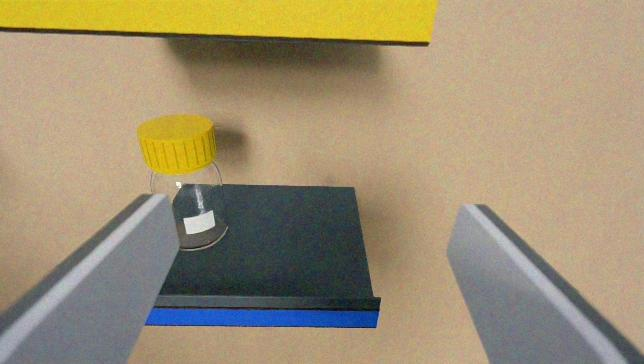

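Call:
{"name": "wait", "arguments": {
  "seconds": 0,
  "cameras": ["head_camera"]
}}

Call:
{"name": "zoom_image", "arguments": {
  "camera": "head_camera",
  "region": [260, 120, 580, 400]
}}

Scene clock: 25.57 s.
Joint torques (N m): left_arm=[-16.58 1.13 5.11 -4.5 -1.1 -2.33 0.34] | right_arm=[-8.87 -16.36 -5.84 -5.45 0.16 -1.73 -0.14]
External joint torques (N m): left_arm=[-0.41 1.16 0.6 0.05 -0.04 -0.6 0.33] | right_arm=[0.4 -1.18 0.62 0.17 0.05 0.24 -0.13]
Wrist force (N): left_arm=[1.1 -5.9 1.1] | right_arm=[2.0 5.1 0.5]
Wrist torque (N m): left_arm=[0.10 0.12 -0.09] | right_arm=[-0.33 -0.06 -0.25]
Wrist force, peak (N): left_arm=[1.3 -6.4 0.9] | right_arm=[3.0 5.8 0.7]
base_odometry: x=+3.342 y=+0.458 heading=+0.176
lidar_m: 0.48 0.51 0.70 1.35 2.12 3.05 5.34 2.97 2.41 1.96 0.71 0.51
base_status: not commanded
joint_positions: torso_squat_rad=+0.350 torso_shift_rad=+0.000 torso_pitch_rad=+0.000 torso_yaw_rad=+0.000 left_shoulder_pitch_rad=-0.877 left_shoulder_roll_rad=+0.073 left_shoulder_yaw_rad=-0.475 left_elbow_rad=-2.201 left_forearm_roll_rad=-0.500 left_wrist_pitch_rad=+1.624 left_hand_roll_rad=-1.025 left_gripper_m=+0.056 right_shoulder_pitch_rad=-0.033 right_shoulder_roll_rad=-0.763 right_shoulder_yaw_rad=-0.636 right_elbow_rad=-2.111 right_forearm_roll_rad=-0.949 right_wrist_pitch_rad=+0.838 right_hand_roll_rad=+1.580 right_gripper_m=+0.085 head_pan_rad=+0.000 head_tilt_rad=+0.300
joint_status: all done
wheel_motors_off: 0
motor_effort: left_wheel=+4(5) right_wheel=-3(4)
contact_limits: left_gripper_m 350 mA; right_gripper_m 350 mA
chest: x=-0.2280 y=-0.0002 z=+1.2475 quat_wxyz=(+1.000, +0.000, +0.000, +0.000) (m; base frame)
left_hand: x=+0.2348 y=+0.0399 z=+1.3721 quat_wxyz=(+0.500, +0.500, -0.500, -0.500) (m; base frame)
left_hand_status: reached (checked arc, planned for 0.9 s): 0 mm and 0.1 deg off.
right_hand: x=+0.2199 y=-0.4499 z=+1.3203 quat_wxyz=(+0.499, -0.500, -0.501, +0.500) (m; base frame)
pictures: head_camera
camera_calibration:
head_camera: T_world_to_cam=[[-0.0291501, -0.999325, 0.0223493, -0.0339637], [-0.260431, -0.0139937, -0.965391, 1.4023], [0.965052, -0.0339617, -0.259848, 0.517977], [0, 0, 0, 1]] pos_world=[-0.135661, 0.00327392, 1.48912]

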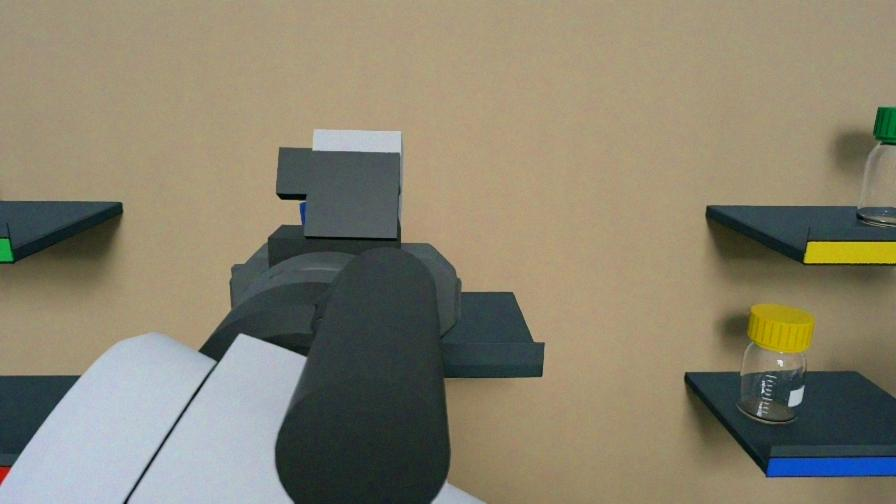

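Scaled by 1.575 from the camera's 896x504 image, which has a finer 1280x720 frame.

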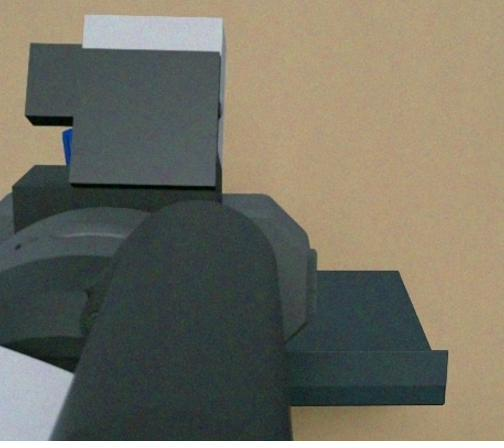

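Call:
{"name": "move", "arguments": {
  "target": {"side": "left", "x": 0.245, "y": 0.01, "z": 1.385, "quat_wxyz": [0.36943, 0.60293, -0.52959, -0.46857]},
  "min_time_s": 0.9
}}

Call:
{"name": "move", "arguments": {
  "target": {"side": "left", "x": 0.347, "y": -0.005, "z": 1.375, "quat_wxyz": [0.36943, 0.60293, -0.52959, -0.46857]},
  "min_time_s": 0.9,
  "cameras": ["left_wrist_camera", "head_camera"]
}}

Scene clock: 29.20 s.
Joint torques (N m): left_arm=[-17.83 1.23 5.15 -5.86 -1.55 -1.5 0.44] | right_arm=[-8.89 -16.58 -5.86 -5.61 -0.03 -1.84 -0.09]
External joint torques (N m): left_arm=[-1.17 1.29 -1.28 -0.24 -0.17 -0.25 0.42] | right_arm=[0.38 -1.39 0.59 0.02 -0.15 0.14 -0.08]
Wrist force (N): left_arm=[2.6 -5.7 3.1] | right_arm=[2.4 5.1 0.5]
Wrist torque (N m): left_arm=[0.12 0.20 -0.11] | right_arm=[-0.31 0.00 -0.29]
Wrist force, peak (N): left_arm=[2.7 -6.3 3.1] | right_arm=[3.5 5.3 1.4]
move: done
base_odometry: x=+3.342 y=+0.458 heading=+0.176
lidar_m: 0.49 0.51 0.70 1.34 2.12 3.05 5.35 2.97 2.41 1.95 0.70 0.51
base_status: not commanded
joint_positions: torso_squat_rad=+0.350 torso_shift_rad=+0.000 torso_pitch_rad=+0.000 torso_yaw_rad=+0.000 left_shoulder_pitch_rad=-0.838 left_shoulder_roll_rad=+0.191 left_shoulder_yaw_rad=-0.654 left_elbow_rad=-2.091 left_forearm_roll_rad=-0.704 left_wrist_pitch_rad=+1.299 left_hand_roll_rad=-0.908 left_gripper_m=+0.056 right_shoulder_pitch_rad=-0.033 right_shoulder_roll_rad=-0.763 right_shoulder_yaw_rad=-0.636 right_elbow_rad=-2.111 right_forearm_roll_rad=-0.949 right_wrist_pitch_rad=+0.838 right_hand_roll_rad=+1.580 right_gripper_m=+0.085 head_pan_rad=+0.000 head_tilt_rad=+0.300
joint_status: all done
wheel_motors_off: 0
motor_effort: left_wheel=+4(5) right_wheel=-3(3)
contact_limits: left_gripper_m 350 mA; right_gripper_m 350 mA
chest: x=-0.2280 y=-0.0002 z=+1.2475 quat_wxyz=(+1.000, +0.000, +0.000, +0.000) (m; base frame)
left_hand: x=+0.2449 y=+0.0100 z=+1.3851 quat_wxyz=(+0.369, +0.603, -0.530, -0.469) (m; base frame)
left_hand_status: reached (checked arc, planned for 0.9 s): 0 mm and 0.0 deg off.
right_hand: x=+0.2199 y=-0.4499 z=+1.3203 quat_wxyz=(+0.499, -0.500, -0.501, +0.500) (m; base frame)
pictures: none

Scene clock: 30.43 s.
Joint torques (N m): left_arm=[-22.24 2.97 7.96 -6.89 -1.58 -0.96 0.26] | right_arm=[-8.91 -16.54 -5.66 -5.29 -0.03 -1.57 -0.03]
External joint torques (N m): left_arm=[-1.47 0.73 0.76 -0.11 -0.17 -0.11 0.24] | right_arm=[0.36 -1.35 0.79 0.33 -0.14 0.41 -0.03]
Wrist force (N): left_arm=[2.8 -5.9 3.0] | right_arm=[2.5 5.5 1.4]
Wrist torque (N m): left_arm=[0.15 0.23 -0.10] | right_arm=[-0.36 -0.03 -0.30]
Wrist force, peak (N): left_arm=[3.4 -6.5 3.9] | right_arm=[2.9 5.7 0.1]
move: done
base_odometry: x=+3.342 y=+0.458 heading=+0.176
lidar_m: 0.49 0.51 0.70 1.34 2.11 3.06 5.35 2.97 2.41 1.95 0.71 0.51
base_status: not commanded
joint_positions: torso_squat_rad=+0.350 torso_shift_rad=+0.000 torso_pitch_rad=+0.000 torso_yaw_rad=+0.000 left_shoulder_pitch_rad=-1.000 left_shoulder_roll_rad=+0.193 left_shoulder_yaw_rad=-0.600 left_elbow_rad=-1.609 left_forearm_roll_rad=-0.702 left_wrist_pitch_rad=+1.027 left_hand_roll_rad=-0.661 left_gripper_m=+0.056 right_shoulder_pitch_rad=-0.033 right_shoulder_roll_rad=-0.763 right_shoulder_yaw_rad=-0.636 right_elbow_rad=-2.111 right_forearm_roll_rad=-0.949 right_wrist_pitch_rad=+0.838 right_hand_roll_rad=+1.580 right_gripper_m=+0.085 head_pan_rad=+0.000 head_tilt_rad=+0.300
joint_status: all done
wheel_motors_off: 0
motor_effort: left_wheel=+4(5) right_wheel=-3(4)
contact_limits: left_gripper_m 350 mA; right_gripper_m 350 mA
chest: x=-0.2280 y=-0.0002 z=+1.2475 quat_wxyz=(+1.000, +0.000, +0.000, +0.000) (m; base frame)
left_hand: x=+0.3469 y=-0.0051 z=+1.3750 quat_wxyz=(+0.369, +0.603, -0.530, -0.469) (m; base frame)
left_hand_status: reached (checked arc, planned for 0.9 s): 0 mm and 0.0 deg off.
right_hand: x=+0.2200 y=-0.4499 z=+1.3203 quat_wxyz=(+0.499, -0.500, -0.501, +0.500) (m; base frame)
pictures: head_camera, left_wrist_camera
camera_calibration:
head_camera: T_world_to_cam=[[-0.029148, -0.999325, 0.022348, -0.0339615], [-0.260524, -0.0139897, -0.965366, 1.40225], [0.965027, -0.0339607, -0.259941, 0.518112], [0, 0, 0, 1]] pos_world=[-0.135661, 0.00327391, 1.48912]
left_wrist_camera: T_world_to_cam=[[-0.0333272, -0.981432, -0.188891, 0.265268], [-0.187824, 0.191778, -0.963298, 1.41802], [0.981637, 0.00337412, -0.190728, -0.00404771], [0, 0, 0, 1]] pos_world=[0.279153, -0.0115907, 1.41532]

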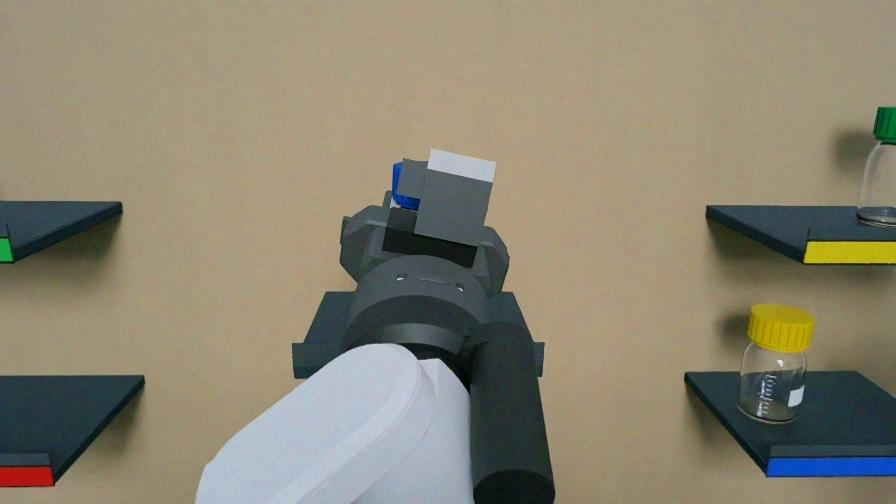

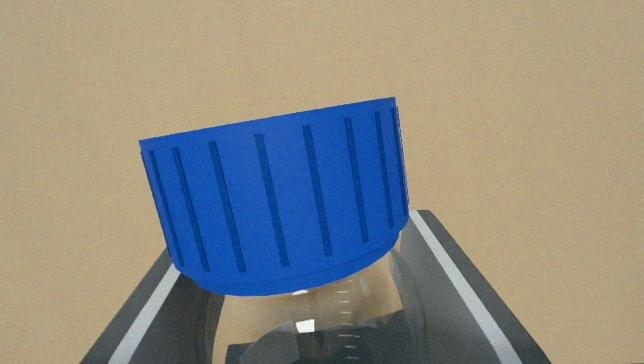

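Call:
{"name": "move", "arguments": {
  "target": {"side": "left", "x": 0.348, "y": -0.005, "z": 1.336, "quat_wxyz": [0.36943, 0.60293, -0.52959, -0.46857]},
  "min_time_s": 0.7
}}

Call:
{"name": "move", "arguments": {
  "target": {"side": "left", "x": 0.348, "y": -0.005, "z": 1.331, "quat_wxyz": [0.36943, 0.60293, -0.52959, -0.46857]},
  "min_time_s": 0.3,
  "cameras": ["left_wrist_camera"]
}}

Scene clock: 32.13 s.
Joint torques (N m): left_arm=[-21.73 1.29 5.93 -7.28 -1.71 -0.94 0.42] | right_arm=[-8.53 -16.29 -6.05 -5.26 0.07 -1.93 0.01]
External joint torques (N m): left_arm=[-1.3 -0.12 -1.13 0.04 -0.28 -0.25 0.39] | right_arm=[0.74 -1.1 0.4 0.37 -0.04 0.04 0.02]
Wrist force (N): left_arm=[2.8 -5.8 3.0] | right_arm=[2.4 5.0 0.4]
Wrist torque (N m): left_arm=[0.14 0.21 -0.11] | right_arm=[-0.31 -0.02 -0.28]
Wrist force, peak (N): left_arm=[3.2 -6.2 3.4] | right_arm=[3.5 5.4 0.6]
move: done
base_odometry: x=+3.342 y=+0.458 heading=+0.176
lidar_m: 0.49 0.51 0.70 1.34 2.12 3.05 5.35 2.98 2.42 1.96 0.71 0.51
base_status: not commanded
joint_positions: torso_squat_rad=+0.350 torso_shift_rad=+0.000 torso_pitch_rad=+0.000 torso_yaw_rad=+0.000 left_shoulder_pitch_rad=-0.922 left_shoulder_roll_rad=+0.187 left_shoulder_yaw_rad=-0.646 left_elbow_rad=-1.582 left_forearm_roll_rad=-0.805 left_wrist_pitch_rad=+0.988 left_hand_roll_rad=-0.565 left_gripper_m=+0.056 right_shoulder_pitch_rad=-0.033 right_shoulder_roll_rad=-0.763 right_shoulder_yaw_rad=-0.636 right_elbow_rad=-2.111 right_forearm_roll_rad=-0.949 right_wrist_pitch_rad=+0.838 right_hand_roll_rad=+1.580 right_gripper_m=+0.085 head_pan_rad=+0.000 head_tilt_rad=+0.300
joint_status: all done
wheel_motors_off: 0
motor_effort: left_wheel=+4(5) right_wheel=-2(4)
contact_limits: left_gripper_m 350 mA; right_gripper_m 350 mA
chest: x=-0.2280 y=-0.0002 z=+1.2475 quat_wxyz=(+1.000, +0.000, +0.000, +0.000) (m; base frame)
left_hand: x=+0.3480 y=-0.0048 z=+1.3362 quat_wxyz=(+0.369, +0.603, -0.530, -0.469) (m; base frame)
left_hand_status: reached (checked arc, planned for 0.7 s): 0 mm and 0.0 deg off.
right_hand: x=+0.2200 y=-0.4499 z=+1.3203 quat_wxyz=(+0.499, -0.500, -0.501, +0.500) (m; base frame)
pictures: none

Scene clock: 32.77 s.
Joint torques (N m): left_arm=[-21.53 0.71 5.4 -7.29 -1.68 -1.09 0.49] | right_arm=[-9.14 -15.79 -5.22 -5.55 -0.07 -1.89 -0.18]
External joint torques (N m): left_arm=[-1.14 -0.6 -1.64 0.1 -0.23 -0.43 0.47] | right_arm=[0.13 -0.61 1.24 0.07 -0.18 0.09 -0.17]
Wrist force (N): left_arm=[2.8 -5.8 2.9] | right_arm=[3.0 5.3 0.7]
Wrist torque (N m): left_arm=[0.15 0.21 -0.11] | right_arm=[-0.32 0.05 -0.28]
Wrist force, peak (N): left_arm=[3.0 -6.2 3.4] | right_arm=[3.5 5.2 -0.1]
move: done
base_odometry: x=+3.342 y=+0.458 heading=+0.176
lidar_m: 0.49 0.51 0.70 1.35 2.12 3.05 5.35 2.98 2.41 1.95 0.71 0.51
base_status: not commanded
joint_positions: torso_squat_rad=+0.350 torso_shift_rad=+0.000 torso_pitch_rad=+0.000 torso_yaw_rad=+0.000 left_shoulder_pitch_rad=-0.913 left_shoulder_roll_rad=+0.186 left_shoulder_yaw_rad=-0.652 left_elbow_rad=-1.578 left_forearm_roll_rad=-0.819 left_wrist_pitch_rad=+0.983 left_hand_roll_rad=-0.551 left_gripper_m=+0.056 right_shoulder_pitch_rad=-0.033 right_shoulder_roll_rad=-0.763 right_shoulder_yaw_rad=-0.636 right_elbow_rad=-2.111 right_forearm_roll_rad=-0.949 right_wrist_pitch_rad=+0.838 right_hand_roll_rad=+1.580 right_gripper_m=+0.085 head_pan_rad=+0.000 head_tilt_rad=+0.300
joint_status: all done
wheel_motors_off: 0
motor_effort: left_wheel=+4(5) right_wheel=-3(4)
contact_limits: left_gripper_m 350 mA; right_gripper_m 350 mA
chest: x=-0.2280 y=-0.0002 z=+1.2475 quat_wxyz=(+1.000, +0.000, +0.000, +0.000) (m; base frame)
left_hand: x=+0.3480 y=-0.0048 z=+1.3313 quat_wxyz=(+0.369, +0.603, -0.530, -0.469) (m; base frame)
left_hand_status: reached (checked arc, planned for 0.3 s): 0 mm and 0.0 deg off.
right_hand: x=+0.2200 y=-0.4499 z=+1.3203 quat_wxyz=(+0.499, -0.500, -0.501, +0.500) (m; base frame)
pictures: left_wrist_camera
camera_calibration:
left_wrist_camera: T_world_to_cam=[[-0.0327905, -0.981488, -0.188695, 0.256808], [-0.187929, 0.191484, -0.963336, 1.37608], [0.981635, 0.00387292, -0.190729, -0.0134737], [0, 0, 0, 1]] pos_world=[0.280252, -0.0113902, 1.37151]

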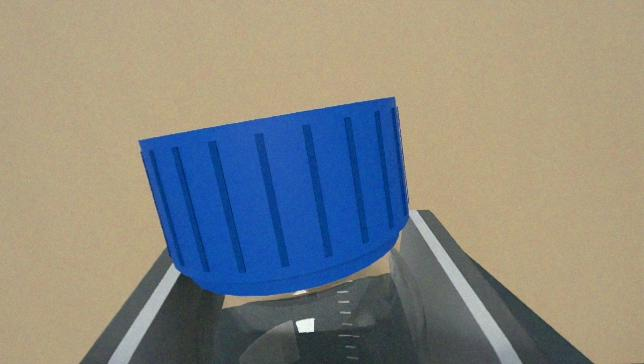

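Call:
{"name": "move", "arguments": {
  "target": {"side":"left","x":0.352,"y":-0.005,"z":1.328,"quat_wxyz":[0.36943,0.60293,-0.52959,-0.46857]},
  "min_time_s": 0.3,
  "cameras": ["head_camera"]
}}

Scene clock: 37.60 s.
Joint torques (N m): left_arm=[-17.45 1.96 5.1 -3.73 -0.6 -0.29 0.1] | right_arm=[-8.83 -16.2 -5.92 -5.18 0.13 -1.8 -0.14]
External joint torques (N m): left_arm=[3.08 0.6 -1.92 3.71 0.84 0.34 0.08] | right_arm=[0.45 -1.01 0.53 0.45 0.01 0.18 -0.13]
Wrist force (N): left_arm=[0.3 3.9 2.6] | right_arm=[3.2 4.9 1.0]
Wrist torque (N m): left_arm=[-0.23 0.16 0.23] | right_arm=[-0.28 0.06 -0.31]
Wrist force, peak (N): left_arm=[3.2 -6.0 3.2] | right_arm=[2.9 5.7 0.7]
move: done
base_odometry: x=+3.342 y=+0.458 heading=+0.176
lidar_m: 0.49 0.51 0.70 1.34 2.12 3.06 5.35 2.97 2.41 1.95 0.71 0.51
base_status: not commanded
joint_positions: torso_squat_rad=+0.350 torso_shift_rad=+0.000 torso_pitch_rad=+0.000 torso_yaw_rad=+0.000 left_shoulder_pitch_rad=-0.916 left_shoulder_roll_rad=+0.184 left_shoulder_yaw_rad=-0.652 left_elbow_rad=-1.556 left_forearm_roll_rad=-0.829 left_wrist_pitch_rad=+0.970 left_hand_roll_rad=-0.534 left_gripper_m=+0.056 right_shoulder_pitch_rad=-0.033 right_shoulder_roll_rad=-0.763 right_shoulder_yaw_rad=-0.636 right_elbow_rad=-2.111 right_forearm_roll_rad=-0.949 right_wrist_pitch_rad=+0.838 right_hand_roll_rad=+1.580 right_gripper_m=+0.085 head_pan_rad=+0.000 head_tilt_rad=+0.300
joint_status: all done
wheel_motors_off: 0
motor_effort: left_wheel=+4(5) right_wheel=-3(4)
contact_limits: left_gripper_m 350 mA; right_gripper_m 350 mA
chest: x=-0.2281 y=-0.0002 z=+1.2475 quat_wxyz=(+1.000, +0.000, +0.000, +0.000) (m; base frame)
left_hand: x=+0.3514 y=-0.0051 z=+1.3292 quat_wxyz=(+0.369, +0.603, -0.530, -0.468) (m; base frame)
left_hand_status: reached (checked arc, planned for 0.3 s): 1 mm and 0.1 deg off.
right_hand: x=+0.2198 y=-0.4499 z=+1.3204 quat_wxyz=(+0.499, -0.500, -0.501, +0.500) (m; base frame)
pictures: head_camera
camera_calibration:
head_camera: T_world_to_cam=[[-0.029153, -0.999325, 0.0223437, -0.0339616], [-0.260219, -0.013995, -0.965448, 1.40236], [0.965109, -0.03396, -0.259636, 0.517862], [0, 0, 0, 1]] pos_world=[-0.135862, 0.00327392, 1.48912]

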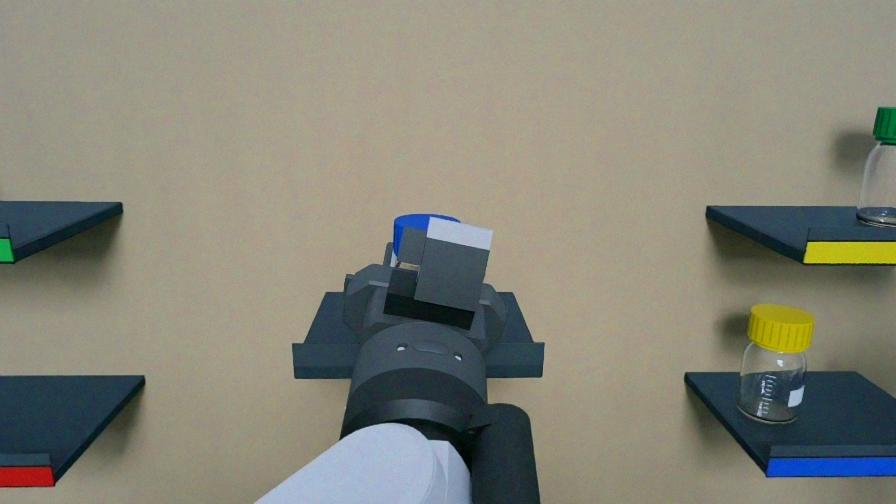

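Call:
{"name": "move", "arguments": {
  "target": {"side":"left","x":0.352,"y":-0.005,"z":1.3255,"quat_wxyz":[0.36943,0.60293,-0.52959,-0.46857]},
  "min_time_s": 0.3,
  "cameras": ["head_camera","left_wrist_camera"]
}}

Call:
{"name": "zoom_image", "arguments": {
  "camera": "head_camera",
  "region": [340, 190, 540, 330]
}}

Scene clock: 38.77 s.
Joint torques (N m): left_arm=[-11.25 1.16 0.87 -0.87 0.74 -0.14 -0.12] | right_arm=[-8.99 -16.15 -5.8 -5.46 0.01 -1.6 -0.01]
External joint torques (N m): left_arm=[9.27 -0.18 -6.14 6.59 2.17 0.47 -0.14] | right_arm=[0.29 -0.96 0.65 0.17 -0.1 0.37 0]
Wrist force (N): left_arm=[-2.0 13.3 0.2] | right_arm=[3.7 4.5 0.6]
Wrist torque (N m): left_arm=[-0.50 0.17 0.58] | right_arm=[-0.29 0.11 -0.33]
Wrist force, peak (N): left_arm=[-2.2 13.9 -0.4] | right_arm=[2.5 5.8 0.2]
move: done
base_odometry: x=+3.342 y=+0.458 heading=+0.176
lidar_m: 0.48 0.51 0.70 1.35 2.12 3.05 5.35 2.97 2.41 1.95 0.70 0.51
base_status: not commanded
joint_positions: torso_squat_rad=+0.350 torso_shift_rad=+0.000 torso_pitch_rad=+0.000 torso_yaw_rad=+0.000 left_shoulder_pitch_rad=-0.914 left_shoulder_roll_rad=+0.183 left_shoulder_yaw_rad=-0.653 left_elbow_rad=-1.553 left_forearm_roll_rad=-0.837 left_wrist_pitch_rad=+0.967 left_hand_roll_rad=-0.525 left_gripper_m=+0.056 right_shoulder_pitch_rad=-0.033 right_shoulder_roll_rad=-0.763 right_shoulder_yaw_rad=-0.636 right_elbow_rad=-2.111 right_forearm_roll_rad=-0.949 right_wrist_pitch_rad=+0.838 right_hand_roll_rad=+1.580 right_gripper_m=+0.085 head_pan_rad=+0.000 head_tilt_rad=+0.300
joint_status: all done
wheel_motors_off: 0
motor_effort: left_wheel=+4(5) right_wheel=-2(4)
contact_limits: left_gripper_m 350 mA; right_gripper_m 350 mA
chest: x=-0.2283 y=-0.0002 z=+1.2475 quat_wxyz=(+1.000, +0.000, +0.000, +0.000) (m; base frame)
left_hand: x=+0.3514 y=-0.0052 z=+1.3281 quat_wxyz=(+0.369, +0.603, -0.531, -0.467) (m; base frame)
left_hand_status: reached (checked arc, planned for 0.3 s): 3 mm and 0.3 deg off.
right_hand: x=+0.2196 y=-0.4499 z=+1.3205 quat_wxyz=(+0.499, -0.500, -0.501, +0.500) (m; base frame)
pictures: head_camera, left_wrist_camera
camera_calibration:
head_camera: T_world_to_cam=[[-0.0291629, -0.999325, 0.022335, -0.0339559], [-0.25994, -0.0139938, -0.965523, 1.40246], [0.965184, -0.0339633, -0.259356, 0.51765], [0, 0, 0, 1]] pos_world=[-0.136063, 0.00327392, 1.48912]
left_wrist_camera: T_world_to_cam=[[-0.0331759, -0.981744, -0.18729, 0.254253], [-0.18348, 0.190191, -0.964449, 1.3737], [0.982463, 0.00236762, -0.186441, -0.023399], [0, 0, 0, 1]] pos_world=[0.283471, -0.0115994, 1.36812]

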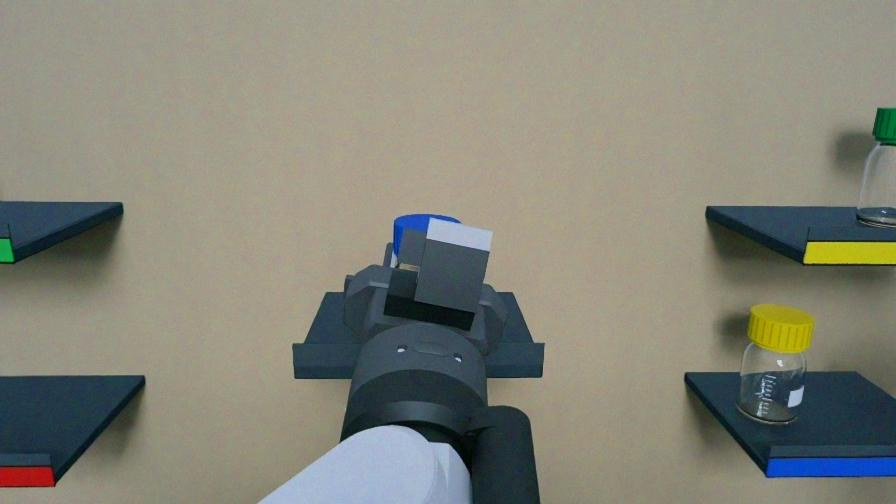

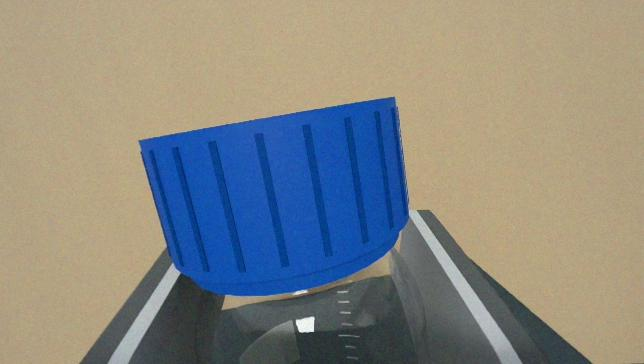

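Scaled by 2.520 from the camera's 896x504 image, which has a finer 1280x720 frame.

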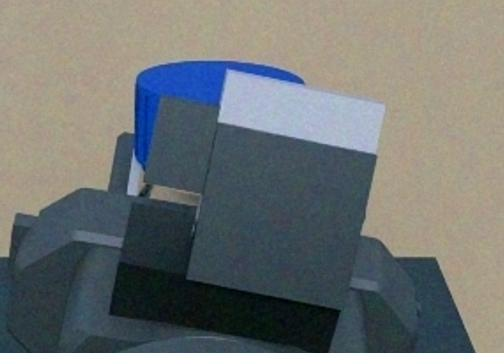

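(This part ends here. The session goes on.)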